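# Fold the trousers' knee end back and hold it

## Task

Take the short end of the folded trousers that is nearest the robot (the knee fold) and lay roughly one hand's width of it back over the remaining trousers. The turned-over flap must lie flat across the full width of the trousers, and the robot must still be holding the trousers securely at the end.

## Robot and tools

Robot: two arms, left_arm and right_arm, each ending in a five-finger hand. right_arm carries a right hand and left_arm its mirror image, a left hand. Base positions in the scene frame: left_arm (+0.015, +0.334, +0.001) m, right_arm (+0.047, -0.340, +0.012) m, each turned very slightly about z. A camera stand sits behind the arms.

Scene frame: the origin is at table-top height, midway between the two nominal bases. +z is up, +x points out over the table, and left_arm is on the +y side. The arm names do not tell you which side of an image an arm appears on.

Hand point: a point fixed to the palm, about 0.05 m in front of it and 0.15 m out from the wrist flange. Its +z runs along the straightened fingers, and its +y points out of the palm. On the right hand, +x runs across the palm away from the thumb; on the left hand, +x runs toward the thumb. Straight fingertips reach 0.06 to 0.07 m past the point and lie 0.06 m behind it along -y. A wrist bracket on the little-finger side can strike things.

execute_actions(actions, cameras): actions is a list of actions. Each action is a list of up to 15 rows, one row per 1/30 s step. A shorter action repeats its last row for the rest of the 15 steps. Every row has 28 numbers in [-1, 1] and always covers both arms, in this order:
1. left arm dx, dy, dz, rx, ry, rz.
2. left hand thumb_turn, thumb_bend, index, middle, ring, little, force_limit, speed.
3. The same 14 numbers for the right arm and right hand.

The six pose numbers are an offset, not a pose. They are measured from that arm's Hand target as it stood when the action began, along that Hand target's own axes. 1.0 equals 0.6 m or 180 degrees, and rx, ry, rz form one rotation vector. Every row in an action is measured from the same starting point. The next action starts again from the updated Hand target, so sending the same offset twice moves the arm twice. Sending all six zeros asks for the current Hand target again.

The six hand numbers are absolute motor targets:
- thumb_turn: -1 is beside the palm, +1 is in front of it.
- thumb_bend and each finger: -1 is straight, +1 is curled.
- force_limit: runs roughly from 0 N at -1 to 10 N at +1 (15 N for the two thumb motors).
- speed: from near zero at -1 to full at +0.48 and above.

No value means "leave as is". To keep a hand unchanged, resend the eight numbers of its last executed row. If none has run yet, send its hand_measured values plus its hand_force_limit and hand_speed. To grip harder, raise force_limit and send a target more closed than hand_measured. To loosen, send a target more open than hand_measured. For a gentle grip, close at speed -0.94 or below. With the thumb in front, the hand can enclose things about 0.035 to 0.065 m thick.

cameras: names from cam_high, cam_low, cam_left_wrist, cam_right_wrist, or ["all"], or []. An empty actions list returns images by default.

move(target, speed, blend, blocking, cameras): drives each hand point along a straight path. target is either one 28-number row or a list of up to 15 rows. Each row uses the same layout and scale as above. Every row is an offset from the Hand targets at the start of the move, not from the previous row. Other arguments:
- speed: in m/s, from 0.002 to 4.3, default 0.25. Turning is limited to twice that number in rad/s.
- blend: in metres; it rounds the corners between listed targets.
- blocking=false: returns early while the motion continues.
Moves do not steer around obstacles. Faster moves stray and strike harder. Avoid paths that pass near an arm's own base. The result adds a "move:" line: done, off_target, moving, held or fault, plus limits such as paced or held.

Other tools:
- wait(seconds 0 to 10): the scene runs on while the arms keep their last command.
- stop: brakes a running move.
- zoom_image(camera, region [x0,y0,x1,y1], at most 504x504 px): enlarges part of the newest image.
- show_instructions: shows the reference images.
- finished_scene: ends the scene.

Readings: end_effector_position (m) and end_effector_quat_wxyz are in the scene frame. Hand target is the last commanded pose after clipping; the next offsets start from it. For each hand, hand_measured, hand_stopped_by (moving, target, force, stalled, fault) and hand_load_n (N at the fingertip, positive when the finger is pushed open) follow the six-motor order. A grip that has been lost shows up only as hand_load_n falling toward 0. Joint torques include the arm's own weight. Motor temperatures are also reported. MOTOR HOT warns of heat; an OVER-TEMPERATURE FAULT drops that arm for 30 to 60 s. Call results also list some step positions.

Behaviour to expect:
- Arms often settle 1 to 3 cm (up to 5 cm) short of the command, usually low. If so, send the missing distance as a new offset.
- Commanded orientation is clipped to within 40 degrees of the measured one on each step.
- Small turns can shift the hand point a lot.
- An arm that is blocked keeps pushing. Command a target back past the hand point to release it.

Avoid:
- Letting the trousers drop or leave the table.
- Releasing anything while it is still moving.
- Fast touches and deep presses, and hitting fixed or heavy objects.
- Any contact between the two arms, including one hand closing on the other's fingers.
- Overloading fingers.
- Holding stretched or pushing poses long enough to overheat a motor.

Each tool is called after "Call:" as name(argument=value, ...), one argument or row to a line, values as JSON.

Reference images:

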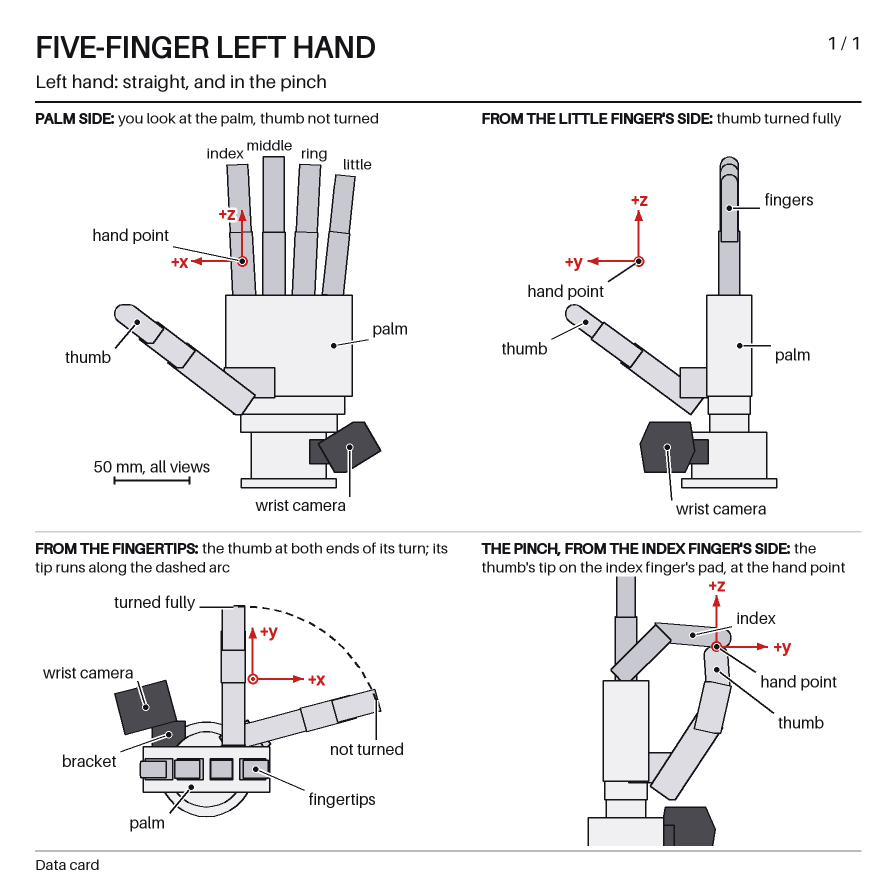

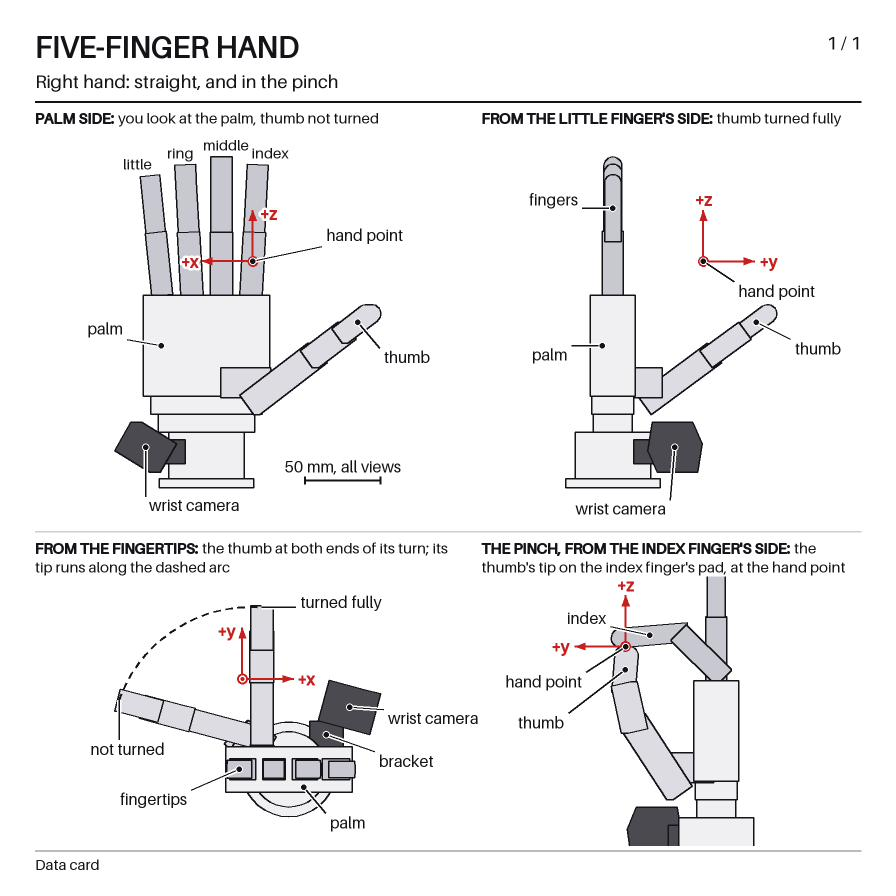

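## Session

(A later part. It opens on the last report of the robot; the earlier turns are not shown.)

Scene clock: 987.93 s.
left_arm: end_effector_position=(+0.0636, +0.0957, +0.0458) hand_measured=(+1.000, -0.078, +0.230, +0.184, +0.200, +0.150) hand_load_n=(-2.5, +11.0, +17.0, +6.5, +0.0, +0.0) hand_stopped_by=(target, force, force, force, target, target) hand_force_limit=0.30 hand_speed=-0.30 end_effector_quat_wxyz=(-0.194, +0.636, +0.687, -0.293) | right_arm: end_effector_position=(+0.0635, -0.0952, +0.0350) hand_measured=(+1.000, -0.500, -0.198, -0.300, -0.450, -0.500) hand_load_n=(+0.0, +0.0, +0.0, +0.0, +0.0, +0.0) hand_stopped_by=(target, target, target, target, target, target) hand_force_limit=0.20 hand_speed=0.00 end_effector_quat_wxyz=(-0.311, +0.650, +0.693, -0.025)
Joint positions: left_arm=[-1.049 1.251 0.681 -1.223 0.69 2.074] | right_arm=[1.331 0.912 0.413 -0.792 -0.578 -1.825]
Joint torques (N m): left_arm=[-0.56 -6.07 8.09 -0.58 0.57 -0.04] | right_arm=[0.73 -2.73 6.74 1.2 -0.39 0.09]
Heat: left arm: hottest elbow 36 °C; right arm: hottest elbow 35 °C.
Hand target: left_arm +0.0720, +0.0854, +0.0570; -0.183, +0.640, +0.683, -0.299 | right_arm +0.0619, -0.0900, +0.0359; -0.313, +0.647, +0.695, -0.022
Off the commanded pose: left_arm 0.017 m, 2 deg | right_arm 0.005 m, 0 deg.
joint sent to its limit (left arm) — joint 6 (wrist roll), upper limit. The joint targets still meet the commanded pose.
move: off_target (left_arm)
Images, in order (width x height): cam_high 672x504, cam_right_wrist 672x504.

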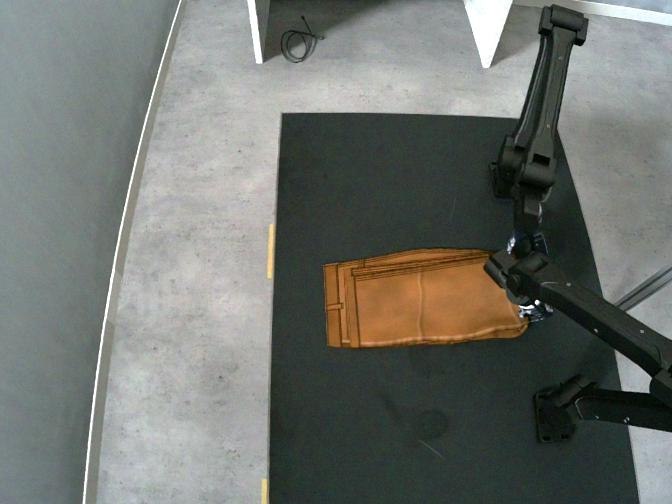

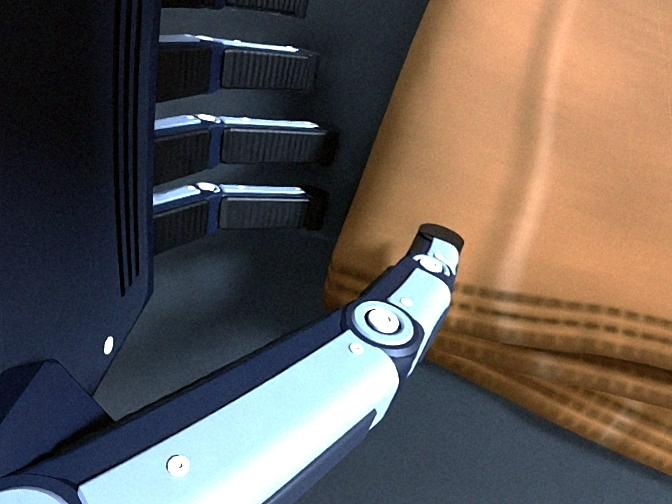

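Call:
move(
  target=[
    [0,0,0,0,0,0,1,0.15,0.25,0.25,0.2,0.15,0.3,-0.3,-0.0023,0.0302,-0.0072,0,0,0,1,-0.5,-0.2,-0.3,-0.45,-0.5,0.2,0],
    [0,0,0,0,0,0,1,0.15,0.25,0.25,0.2,0.15,0.3,-0.3,-0.0023,0.0302,-0.0072,0,0,0,1,-0.2,0,-0.05,-0.15,-0.25,0.2,-0.2],
  ],
  speed=0.06,
  cameras=["cam_right_wrist","cam_high"],
)

Call:
zoom_image(
  camera="cam_right_wrist",
  region=[160, 100, 540, 400],
)

Scene clock: 998.77 s.
left_arm: end_effector_position=(+0.0636, +0.0957, +0.0458) hand_measured=(+1.000, -0.078, +0.230, +0.184, +0.200, +0.150) hand_load_n=(-2.5, +11.0, +17.5, +6.5, +0.5, +0.0) hand_stopped_by=(target, force, force, force, target, target) hand_force_limit=0.30 hand_speed=-0.30 end_effector_quat_wxyz=(-0.194, +0.636, +0.687, -0.293) | right_arm: end_effector_position=(+0.0739, -0.0957, +0.0272) hand_measured=(+1.000, -0.200, +0.000, -0.050, -0.150, -0.250) hand_load_n=(+0.5, +0.0, +0.5, +0.0, +0.0, +0.0) hand_stopped_by=(target, target, target, target, target, target) hand_force_limit=0.20 hand_speed=-0.20 end_effector_quat_wxyz=(-0.313, +0.647, +0.695, -0.029)
Joint positions: left_arm=[-1.049 1.251 0.681 -1.223 0.69 2.074] | right_arm=[1.275 0.956 0.413 -0.792 -0.6 -1.9]
Joint torques (N m): left_arm=[-0.91 -5.54 8.02 -0.47 0.56 -0.03] | right_arm=[-1.73 -2.9 7.31 0.43 -0.39 -0.09]
Heat: left arm: hottest elbow 36 °C; right arm: hottest elbow 35 °C.
Hand target: left_arm +0.0720, +0.0854, +0.0570; -0.183, +0.640, +0.683, -0.299 | right_arm +0.0799, -0.0900, +0.0309; -0.313, +0.647, +0.694, -0.022
Off the commanded pose: left_arm 0.017 m, 2 deg | right_arm 0.009 m, 1 deg.
joint sent to its limit (left arm) — joint 6 (wrist roll), upper limit. The joint targets still meet the commanded pose.
move: off_target (left_arm)
Images, in order (width x height): cam_high 672x504, cam_right_wrist 672x504.

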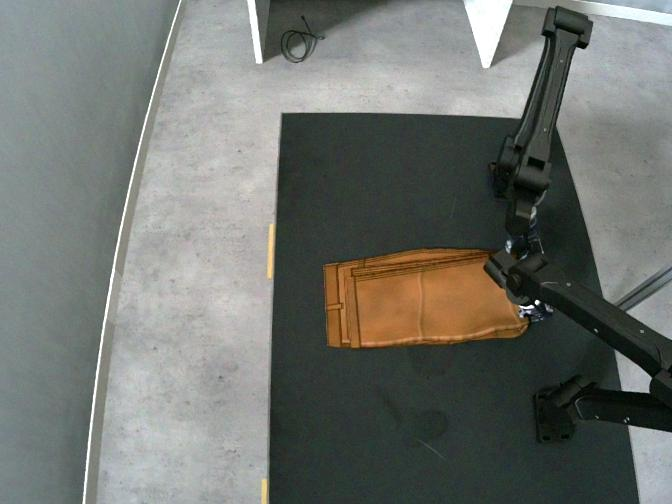

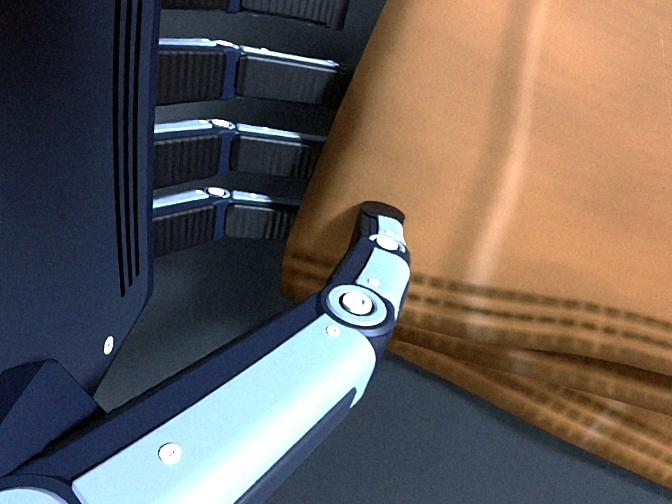

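Scaled by 1.326 from the camera's 672x504 image, which has a finer 960x720 frame.

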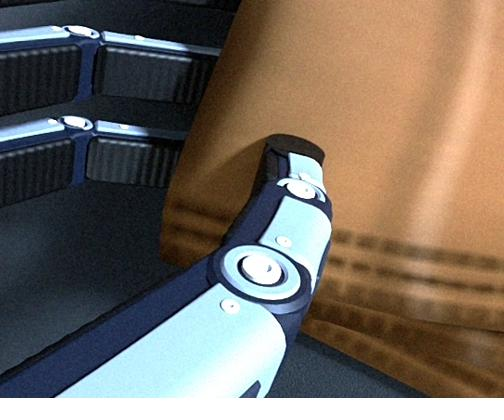

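Call:
move(
  target=[
    [0,0,0,0,0,0,1,0.15,0.25,0.25,0.2,0.15,0.3,-0.3,0.0003,0.0118,-0.0062,0,0,0,1,-0.2,0,-0.05,-0.15,-0.25,0.2,-0.2],
    [0,0,0,0,0,0,1,0.15,0.25,0.25,0.2,0.15,0.3,-0.3,0.0003,0.0118,-0.0062,0,0,0,1,0.15,0.25,0.22,0.15,0.1,0.3,-0.3],
  ],
  speed=0.06,
  cameras=["cam_right_wrist","cam_low"],
)

Call:
zoom_image(
  camera="cam_right_wrist",
  region=[160, 100, 540, 400],
)

Scene clock: 1005.43 s.
left_arm: end_effector_position=(+0.0637, +0.0956, +0.0457) hand_measured=(+1.000, -0.078, +0.230, +0.184, +0.200, +0.150) hand_load_n=(-2.5, +11.0, +17.5, +6.5, +0.0, +0.0) hand_stopped_by=(target, force, force, force, target, target) hand_force_limit=0.30 hand_speed=-0.30 end_effector_quat_wxyz=(-0.194, +0.637, +0.686, -0.294) | right_arm: end_effector_position=(+0.0816, -0.0971, +0.0242) hand_measured=(+1.000, -0.112, +0.166, +0.132, +0.150, +0.100) hand_load_n=(-1.0, +13.0, +15.0, +10.5, +1.5, +0.5) hand_stopped_by=(target, force, force, force, target, target) hand_force_limit=0.30 hand_speed=-0.30 end_effector_quat_wxyz=(-0.312, +0.644, +0.698, -0.027)
Joint positions: left_arm=[-1.049 1.251 0.681 -1.223 0.69 2.076] | right_arm=[1.239 0.972 0.413 -0.8 -0.606 -1.949]
Joint torques (N m): left_arm=[-0.03 -5.48 8.06 -0.39 0.58 -0.07] | right_arm=[-1.79 -2.9 7.91 -0.01 -0.5 -0.02]
Heat: left arm: hottest elbow 36 °C; right arm: hottest elbow 34 °C.
Hand target: left_arm +0.0720, +0.0854, +0.0570; -0.183, +0.640, +0.683, -0.299 | right_arm +0.0879, -0.0900, +0.0309; -0.313, +0.647, +0.695, -0.022
Off the commanded pose: left_arm 0.017 m, 1 deg | right_arm 0.012 m, 1 deg.
joint sent to its limit (left arm) — joint 6 (wrist roll), upper limit. The joint targets still meet the commanded pose.
move: off_target (left_arm, right_arm); target 2's new numbers were sent with right_arm's hand 0.012 m and 1 deg from that target
Images, in order (width x height): cam_low 672x504, cam_right_wrist 672x504.

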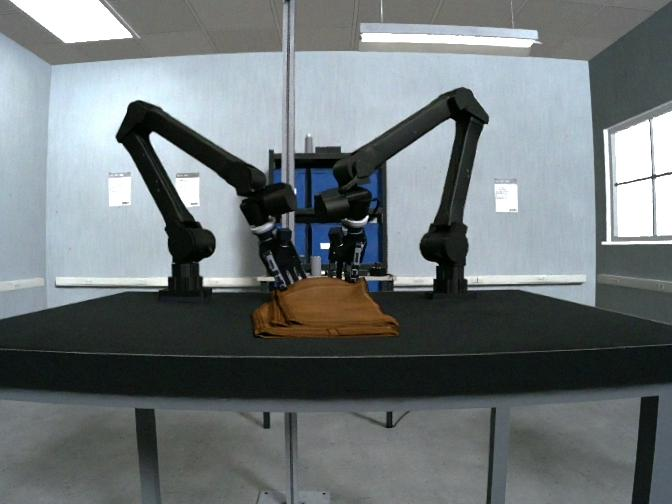

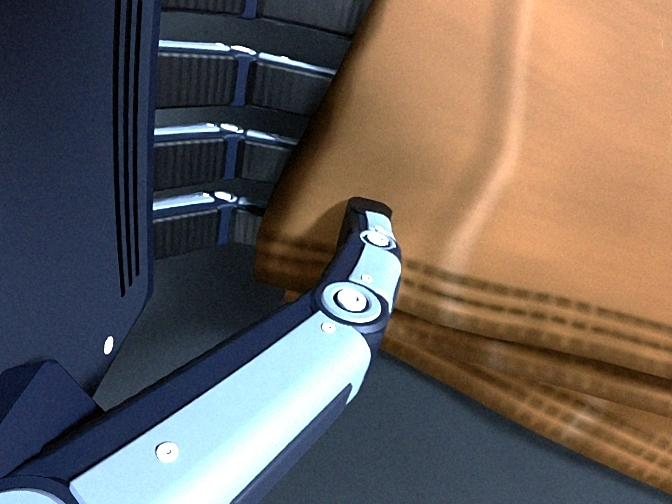

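Scaled by 1.326 from the camera's 672x504 image, which has a finer 960x720 frame.

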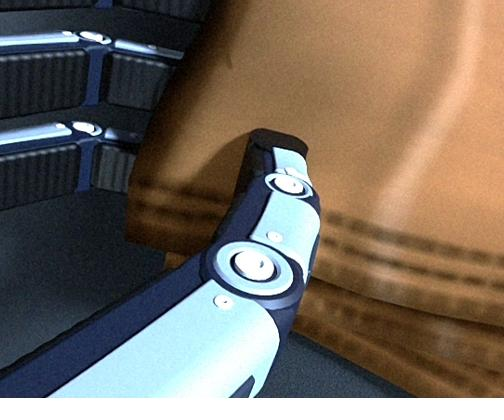

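Call:
move(
  target=[
    [-0.0033,-0.0161,-0.0189,0,0,0,1,0.15,0.25,0.25,0.2,0.15,0.3,-0.3,0.0173,-0.0323,-0.0462,0,0,0,1,0.15,0.25,0.22,0.15,0.1,0.3,-0.3],
  ],
  speed=0.06,
  cameras=["all"],
)

Call:
zoom_image(
  camera="cam_low",
  region=[220, 200, 430, 350],
)

Scene clock: 1012.60 s.
left_arm: end_effector_position=(+0.0659, +0.0910, +0.0616) hand_measured=(+1.000, -0.078, +0.230, +0.184, +0.200, +0.150) hand_load_n=(-3.0, +11.0, +17.5, +7.0, +0.0, +0.0) hand_stopped_by=(target, force, force, force, target, target) hand_force_limit=0.30 hand_speed=-0.30 end_effector_quat_wxyz=(-0.188, +0.638, +0.685, -0.296) | right_arm: end_effector_position=(+0.0786, -0.1053, +0.0475) hand_measured=(+1.000, -0.112, +0.166, +0.132, +0.150, +0.100) hand_load_n=(-1.0, +14.0, +15.0, +10.5, +2.0, +0.0) hand_stopped_by=(target, force, force, force, target, target) hand_force_limit=0.30 hand_speed=-0.30 end_effector_quat_wxyz=(-0.308, +0.647, +0.697, -0.035)
Joint positions: left_arm=[-1.049 1.227 0.712 -1.265 0.691 2.076] | right_arm=[1.239 0.903 0.451 -0.925 -0.605 -1.951]
Joint torques (N m): left_arm=[-0.73 -5.71 7.91 -0.79 0.53 -0.1] | right_arm=[-0.73 -4.25 9.43 -0.5 -0.46 0.11]
Heat: left arm: hottest elbow 36 °C; right arm: hottest elbow 35 °C.
Hand target: left_arm +0.0721, +0.0854, +0.0719; -0.183, +0.640, +0.683, -0.299 | right_arm +0.0839, -0.0941, +0.0658; -0.313, +0.647, +0.695, -0.022
Off the commanded pose: left_arm 0.013 m, 1 deg | right_arm 0.022 m, 2 deg.
joint sent to its limit (left arm) — joint 6 (wrist roll), upper limit. The joint targets still meet the commanded pose.
move: off_target (left_arm, right_arm)

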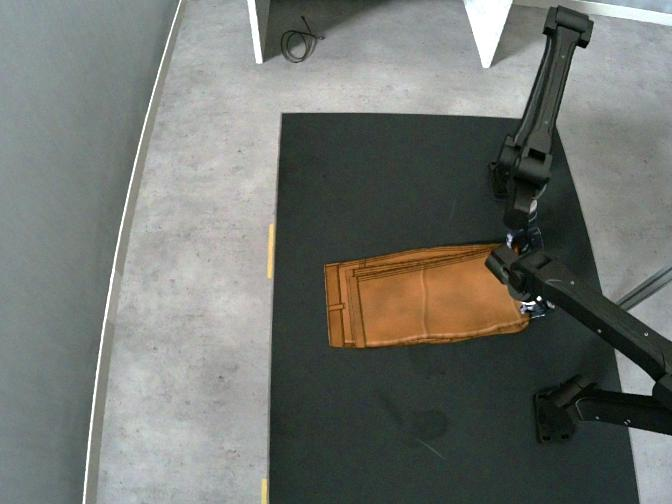

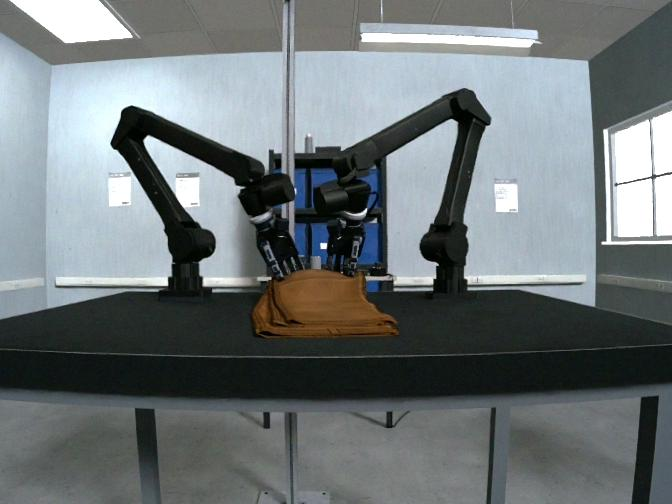

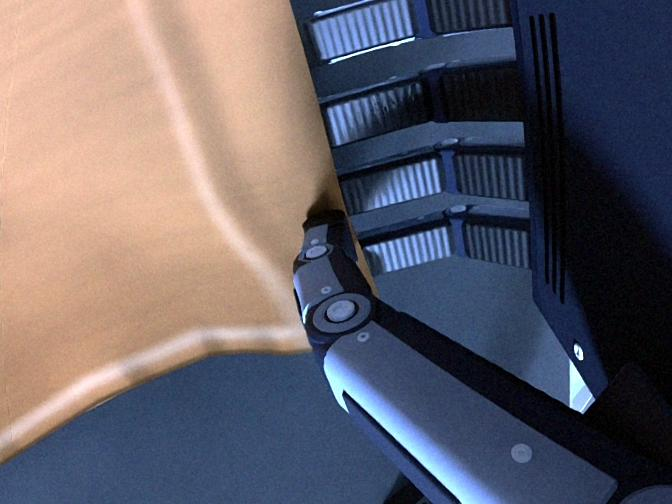

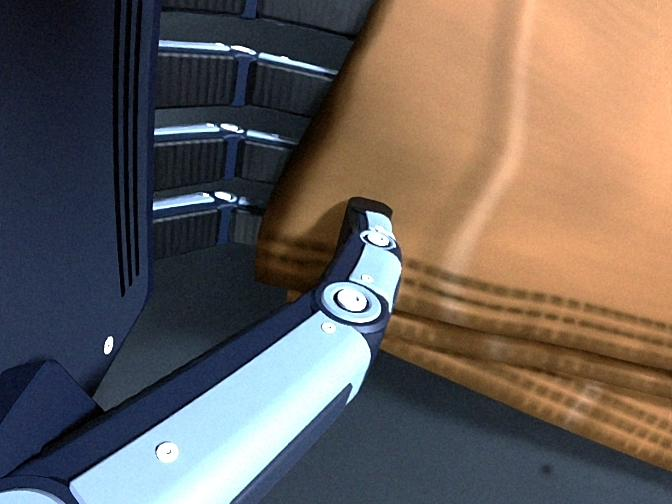

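Scaled by 2.400 from the camera's 672x504 image, which has a finer 960x720 frame.

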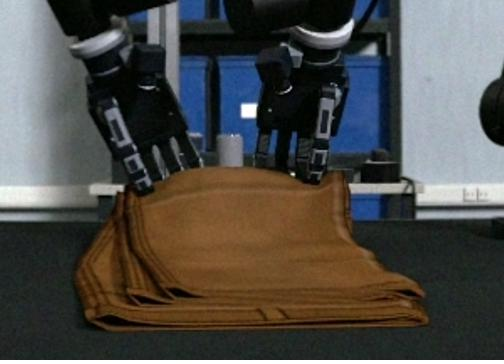

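Call:
move(
  target=[
    [-0.0175,0.0065,-0.0757,-0.04,-0.026,-0.015,1,0.15,0.25,0.25,0.2,0.15,0.3,-0.3,0.037,0.012,-0.0858,-0.02,-0.0045,0.036,1,0.15,0.25,0.22,0.15,0.1,0.3,-0.3],
  ],
  speed=0.08,
  cameras=["all"],
)

Call:
zoom_image(
  camera="cam_low",
  region=[220, 200, 430, 350],
)

Scene clock: 1109.67 s.
left_arm: end_effector_position=(+0.0973, +0.0883, +0.0924) hand_measured=(+1.000, -0.078, +0.230, +0.184, +0.200, +0.150) hand_load_n=(-3.0, +11.0, +17.0, +6.5, +0.0, +0.0) hand_stopped_by=(target, force, force, force, target, target) hand_force_limit=0.30 hand_speed=-0.30 end_effector_quat_wxyz=(-0.130, +0.628, +0.715, -0.278) | right_arm: end_effector_position=(+0.1059, -0.1023, +0.0944) hand_measured=(+1.000, -0.112, +0.166, +0.132, +0.150, +0.100) hand_load_n=(-1.0, +14.0, +15.0, +10.5, +1.0, +0.0) hand_stopped_by=(target, force, force, force, target, target) hand_force_limit=0.30 hand_speed=-0.30 end_effector_quat_wxyz=(-0.283, +0.687, +0.669, -0.034)
Joint positions: left_arm=[-1.002 1.141 0.76 -1.288 0.618 2.02] | right_arm=[1.177 0.903 0.595 -1.102 -0.558 -1.927]
Joint torques (N m): left_arm=[-0.5 -4.72 8.68 -0.32 0.39 -0.26] | right_arm=[-1.79 -3.43 10.28 -0.47 -0.34 0.21]
Heat: left arm: hottest elbow 32 °C; right arm: hottest elbow 40 °C.
Hand target: left_arm +0.1050, +0.0830, +0.1050; -0.122, +0.622, +0.722, -0.277 | right_arm +0.1151, -0.0920, +0.1130; -0.286, +0.695, +0.659, -0.023
Off the commanded pose: left_arm 0.016 m, 2 deg | right_arm 0.023 m, 2 deg.
move: off_target (left_arm, right_arm)

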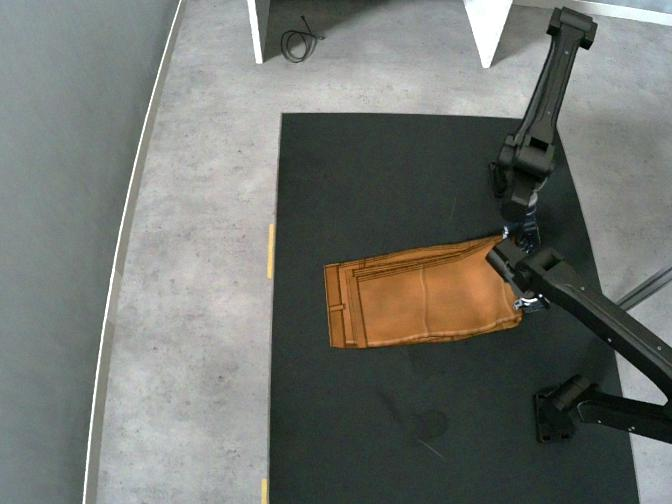

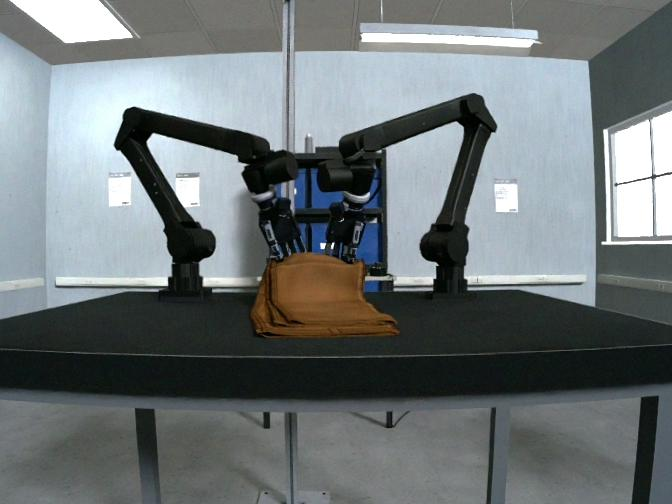

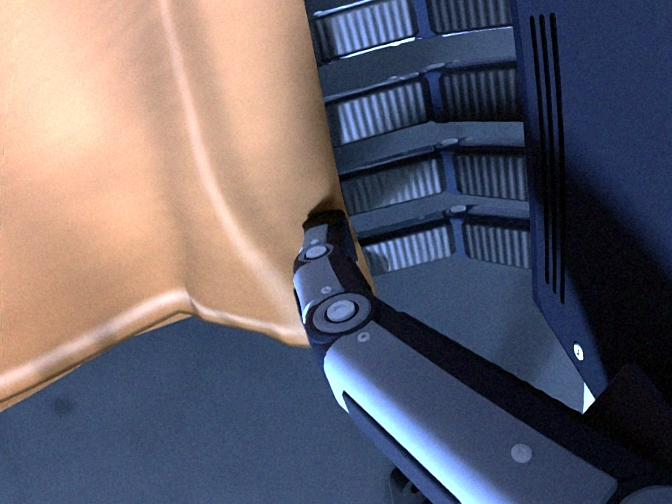

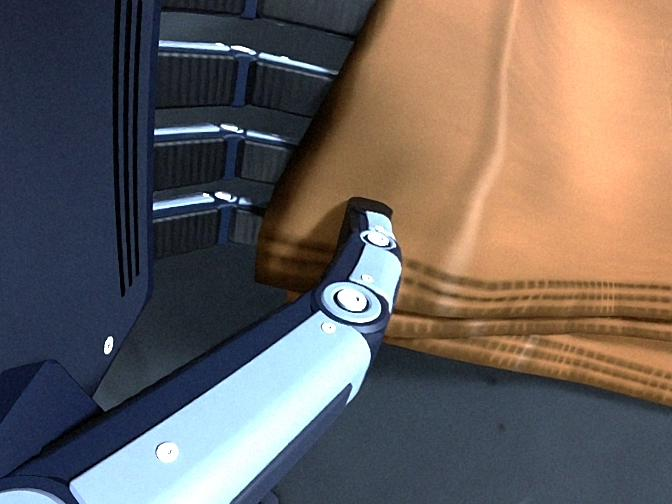

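Scaled by 2.400 from the camera's 672x504 image, which has a finer 960x720 frame.

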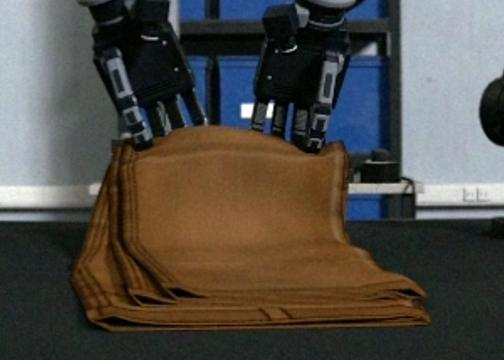

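Call:
move(
  target=[
    [-0.027,0.0467,-0.0912,-0.0614,-0.0402,-0.0221,1,0.15,0.25,0.25,0.2,0.15,0.3,-0.3,0.0293,0.0615,-0.0792,-0.0322,-0.0064,0.0547,1,0.15,0.25,0.22,0.15,0.1,0.3,-0.3],
    [-0.043,0.1293,-0.1295,-0.1665,-0.0545,0.0117,1,0.15,0.25,0.25,0.2,0.15,0.3,-0.3,0.0382,0.1477,-0.1098,-0.1357,0.001,0.0142,1,0.15,0.25,0.22,0.15,0.1,0.3,-0.3],
  ],
  speed=0.08,
  blend=[0.03, 0],
  cameras=["all"],
)

Call:
zoom_image(
  camera="cam_low",
  region=[220, 200, 430, 350],
)

Scene clock: 1139.43 s.
left_arm: end_effector_position=(+0.2162, +0.0833, +0.1301) hand_measured=(+1.000, -0.078, +0.230, +0.184, +0.200, +0.150) hand_load_n=(-3.0, +10.5, +16.5, +7.0, +0.0, +0.0) hand_stopped_by=(target, force, force, force, target, target) hand_force_limit=0.30 hand_speed=-0.30 end_effector_quat_wxyz=(+0.105, +0.619, +0.766, -0.135) | right_arm: end_effector_position=(+0.2243, -0.0967, +0.1307) hand_measured=(+1.000, -0.112, +0.166, +0.132, +0.150, +0.100) hand_load_n=(-1.5, +14.0, +15.0, +11.0, +1.0, +0.0) hand_stopped_by=(target, force, force, force, target, target) hand_force_limit=0.30 hand_speed=-0.30 end_effector_quat_wxyz=(-0.130, +0.757, +0.633, +0.096)
Joint positions: left_arm=[-0.961 1.012 0.774 -1.048 0.194 1.92] | right_arm=[1.083 0.97 0.722 -1.049 -0.175 -1.89]
Joint torques (N m): left_arm=[-1.67 -5.07 6.48 1.51 0.11 -0.11] | right_arm=[0.38 -6.59 7.32 1.07 0.07 0.09]
Motor temperatures (°C): left_arm=[20 21 36 17 21 18] | right_arm=[18 25 43 20 18 16]
Heat: left arm: hottest elbow 36 °C; right arm: hottest elbow 43 °C.
Hand target: left_arm +0.2150, +0.0831, +0.1301; +0.110, +0.619, +0.766, -0.135 | right_arm +0.2251, -0.0919, +0.1381; -0.133, +0.754, +0.633, +0.112
Off the commanded pose: left_arm 0.001 m, 1 deg | right_arm 0.009 m, 2 deg.
move: done

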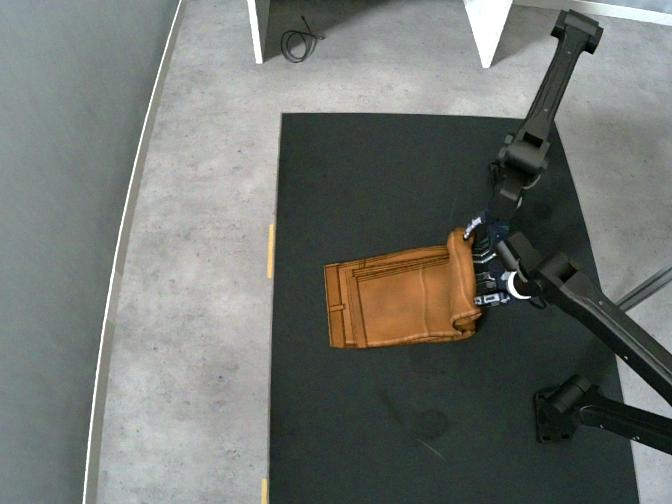

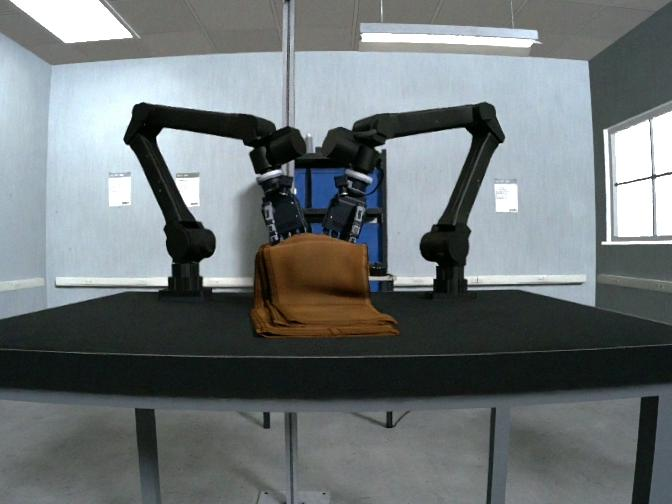

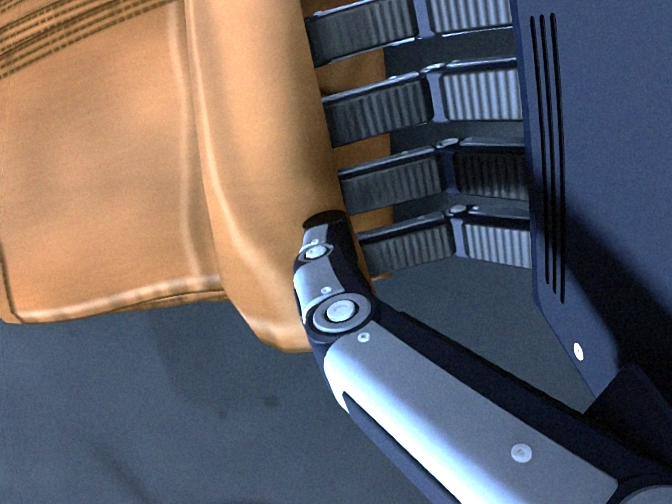

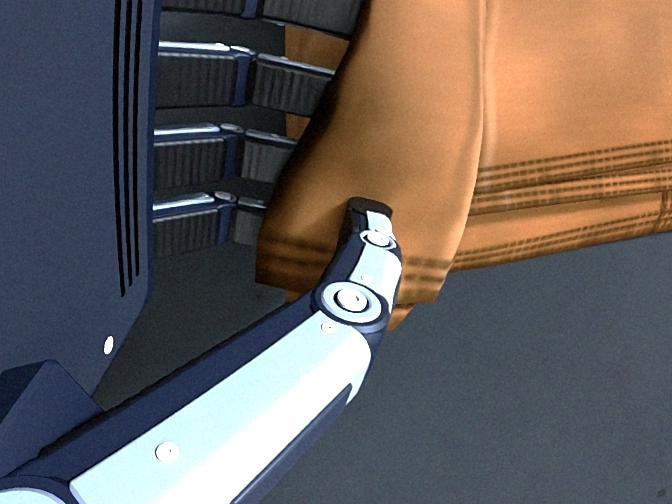

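Scaled by 2.400 from the camera's 672x504 image, which has a finer 960x720 frame.

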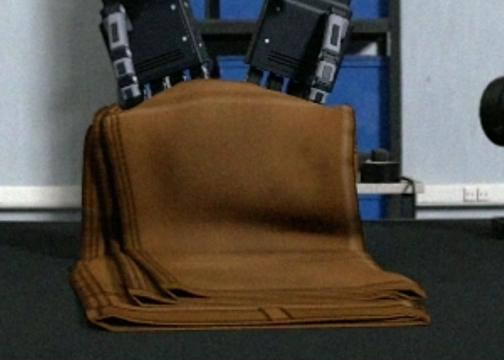

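Call:
move(
  target=[
    [0.0212,0.0387,0.0693,0,0,0,1,0.15,0.25,0.25,0.2,0.15,0.3,-0.3,-0.0217,0.0342,0.0698,0,0,0,1,0.15,0.25,0.22,0.15,0.1,0.3,-0.3],
  ],
  speed=0.08,
  cameras=["all"],
)

Call:
zoom_image(
  camera="cam_low",
  region=[220, 200, 430, 350],
)

Call:
zoom_image(
  camera="cam_high",
  region=[400, 200, 600, 380],
)

Scene clock: 1177.80 s.
left_arm: end_effector_position=(+0.2320, +0.0831, +0.0889) hand_measured=(+1.000, -0.078, +0.230, +0.184, +0.200, +0.150) hand_load_n=(-3.0, +11.0, +16.5, +6.5, +0.0, +0.0) hand_stopped_by=(target, force, force, force, target, target) hand_force_limit=0.30 hand_speed=-0.30 end_effector_quat_wxyz=(+0.109, +0.622, +0.764, -0.136) | right_arm: end_effector_position=(+0.2357, -0.0950, +0.0913) hand_measured=(+1.000, -0.112, +0.166, +0.132, +0.150, +0.100) hand_load_n=(-1.5, +13.5, +15.0, +10.5, +1.0, +0.0) hand_stopped_by=(target, force, force, force, target, target) hand_force_limit=0.30 hand_speed=-0.30 end_effector_quat_wxyz=(-0.132, +0.753, +0.637, +0.104)
Joint positions: left_arm=[-0.914 1.075 0.7 -0.91 0.208 1.972] | right_arm=[1.048 1.023 0.642 -0.907 -0.187 -1.935]
Joint torques (N m): left_arm=[-0.21 -3.72 6.61 1.55 0.24 -0.02] | right_arm=[-1.9 -4.95 7.16 1.16 -0.13 -0.07]
Motor temperatures (°C): left_arm=[20 21 32 17 21 18] | right_arm=[18 25 37 20 18 16]
Heat: left arm: hottest elbow 32 °C; right arm: hottest elbow 37 °C.
Hand target: left_arm +0.2351, +0.0852, +0.0851; +0.109, +0.619, +0.766, -0.135 | right_arm +0.2429, -0.0929, +0.0930; -0.133, +0.754, +0.633, +0.112
Off the commanded pose: left_arm 0.005 m, 0 deg | right_arm 0.008 m, 1 deg.
move: done

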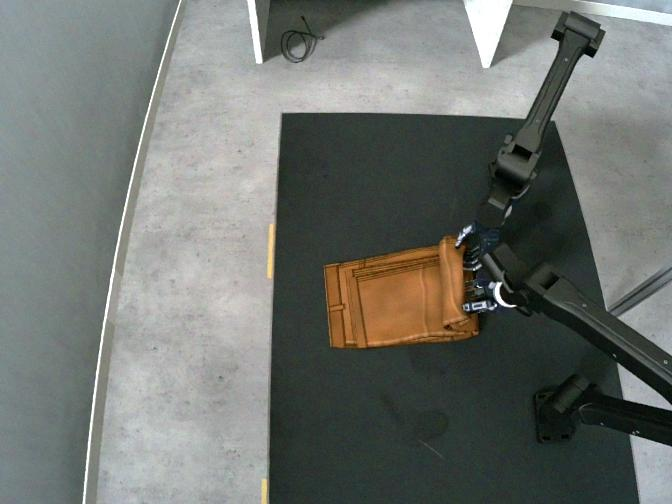

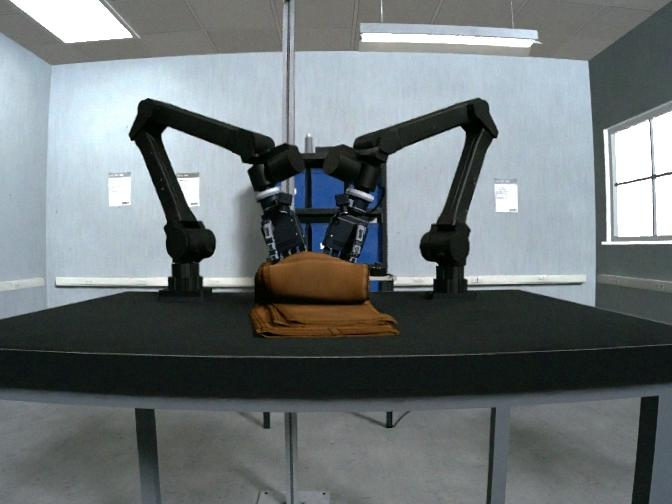

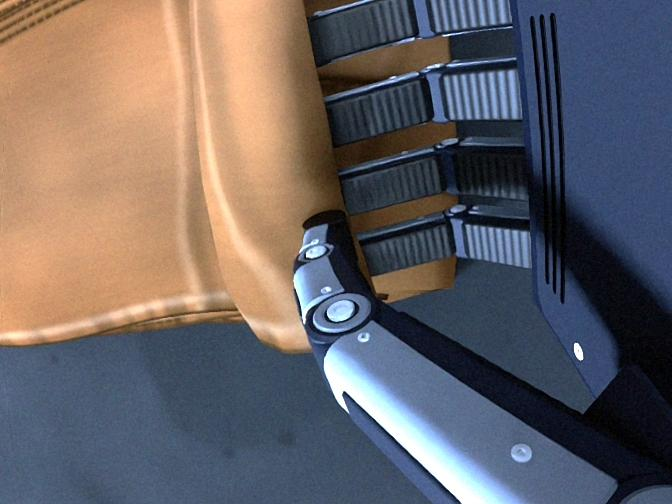

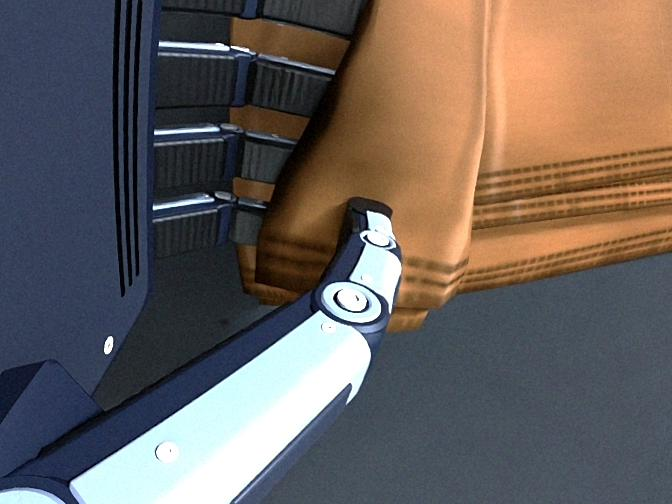

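Scaled by 2.400 from the camera's 672x504 image, which has a finer 960x720 frame.

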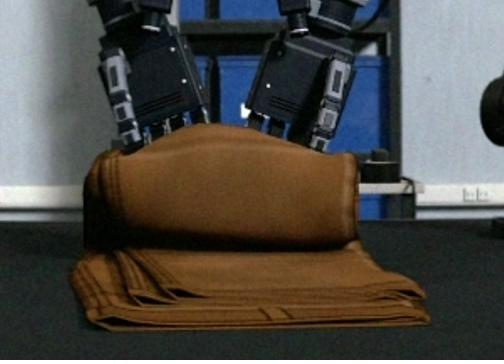

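Scaled by 2.520 from the camera's 672x504 image, which has a finer 960x720 frame.

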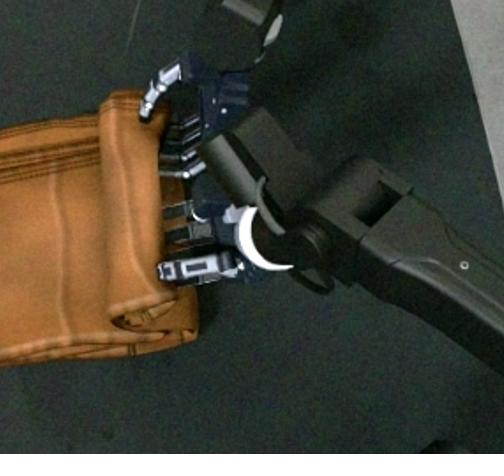

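Call:
move(
  target=[
    [0.0147,-0.0733,0.003,0,0,0,1,0.15,0.25,0.25,0.2,0.15,0.3,-0.3,-0.0116,-0.0738,0.003,0,0,0,1,0.15,0.25,0.22,0.15,0.1,0.3,-0.3],
  ],
  speed=0.06,
  cameras=["all"],
)

Call:
zoom_image(
  camera="cam_low",
  region=[220, 200, 430, 350],
)

Call:
zoom_image(
  camera="cam_high",
  region=[400, 200, 600, 380],
)

Scene clock: 1195.77 s.
left_arm: end_effector_position=(+0.1914, +0.0836, +0.0841) hand_measured=(+1.000, -0.078, +0.230, +0.184, +0.200, +0.150) hand_load_n=(-3.0, +11.0, +16.5, +7.0, +0.0, +0.0) hand_stopped_by=(target, force, force, force, target, target) hand_force_limit=0.30 hand_speed=-0.30 end_effector_quat_wxyz=(+0.106, +0.623, +0.763, -0.134) | right_arm: end_effector_position=(+0.1980, -0.0962, +0.0858) hand_measured=(+1.000, -0.112, +0.166, +0.132, +0.150, +0.100) hand_load_n=(-1.5, +13.5, +15.0, +10.5, +1.0, +0.0) hand_stopped_by=(target, force, force, force, target, target) hand_force_limit=0.30 hand_speed=-0.30 end_effector_quat_wxyz=(-0.128, +0.753, +0.637, +0.100)
Joint positions: left_arm=[-1.042 1.01 0.645 -0.905 0.17 1.852] | right_arm=[1.183 0.971 0.597 -0.903 -0.144 -1.805]
Joint torques (N m): left_arm=[-1.73 -4.13 6.52 1.4 0.11 -0.21] | right_arm=[0.38 -5.95 7.09 1.05 0.08 0.18]
Heat: left arm: hottest elbow 32 °C; right arm: hottest elbow 37 °C.
Hand target: left_arm +0.1901, +0.0841, +0.0834; +0.109, +0.619, +0.766, -0.135 | right_arm +0.1982, -0.0916, +0.0917; -0.133, +0.754, +0.633, +0.112
Off the commanded pose: left_arm 0.001 m, 1 deg | right_arm 0.007 m, 2 deg.
move: done

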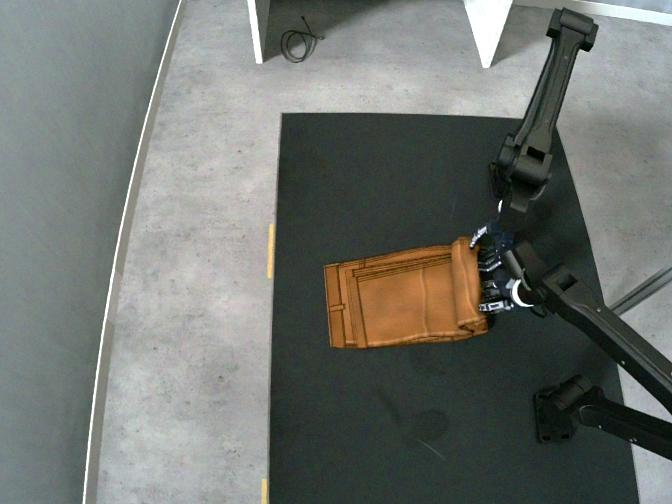

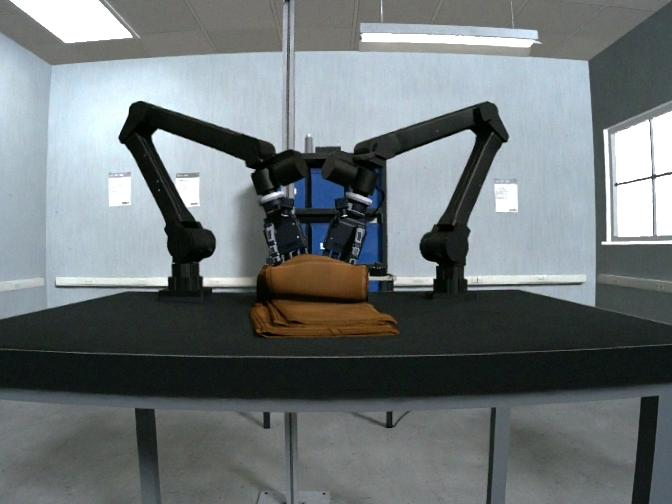

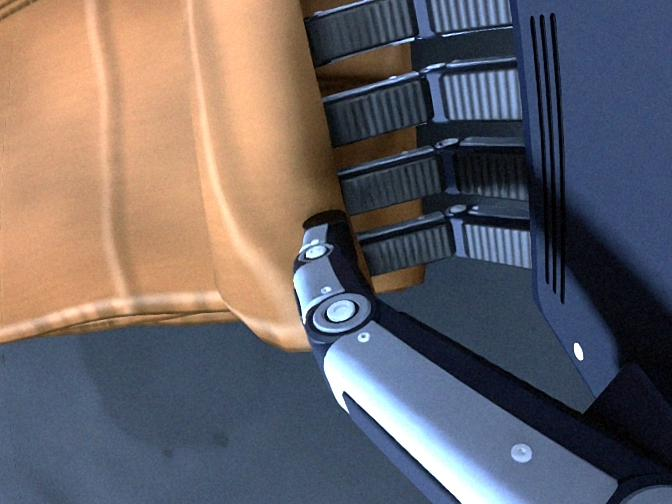

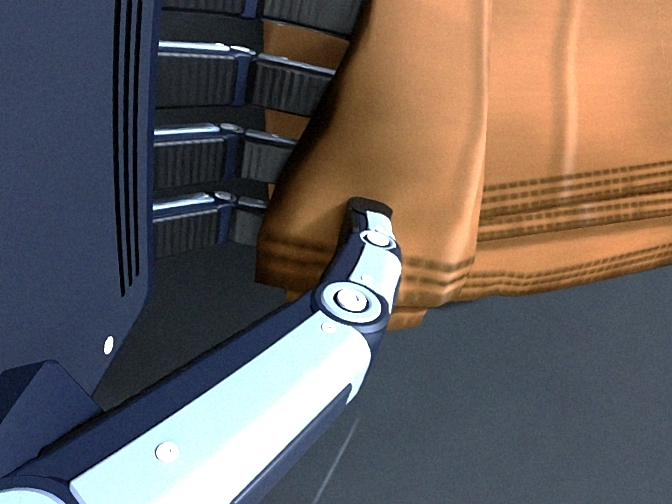

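Scaled by 2.400 from the camera's 672x504 image, which has a finer 960x720 frame.

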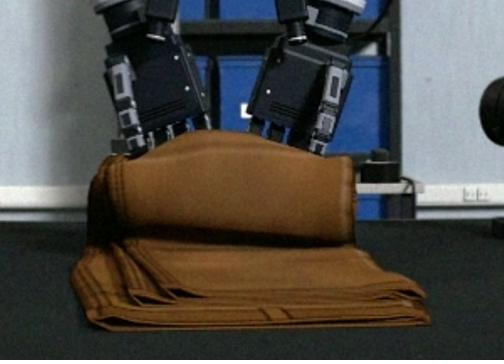

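Scaled by 2.520 from the camera's 672x504 image, which has a finer 960x720 frame.

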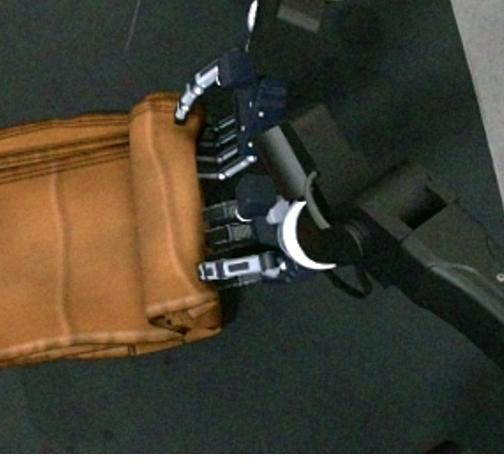

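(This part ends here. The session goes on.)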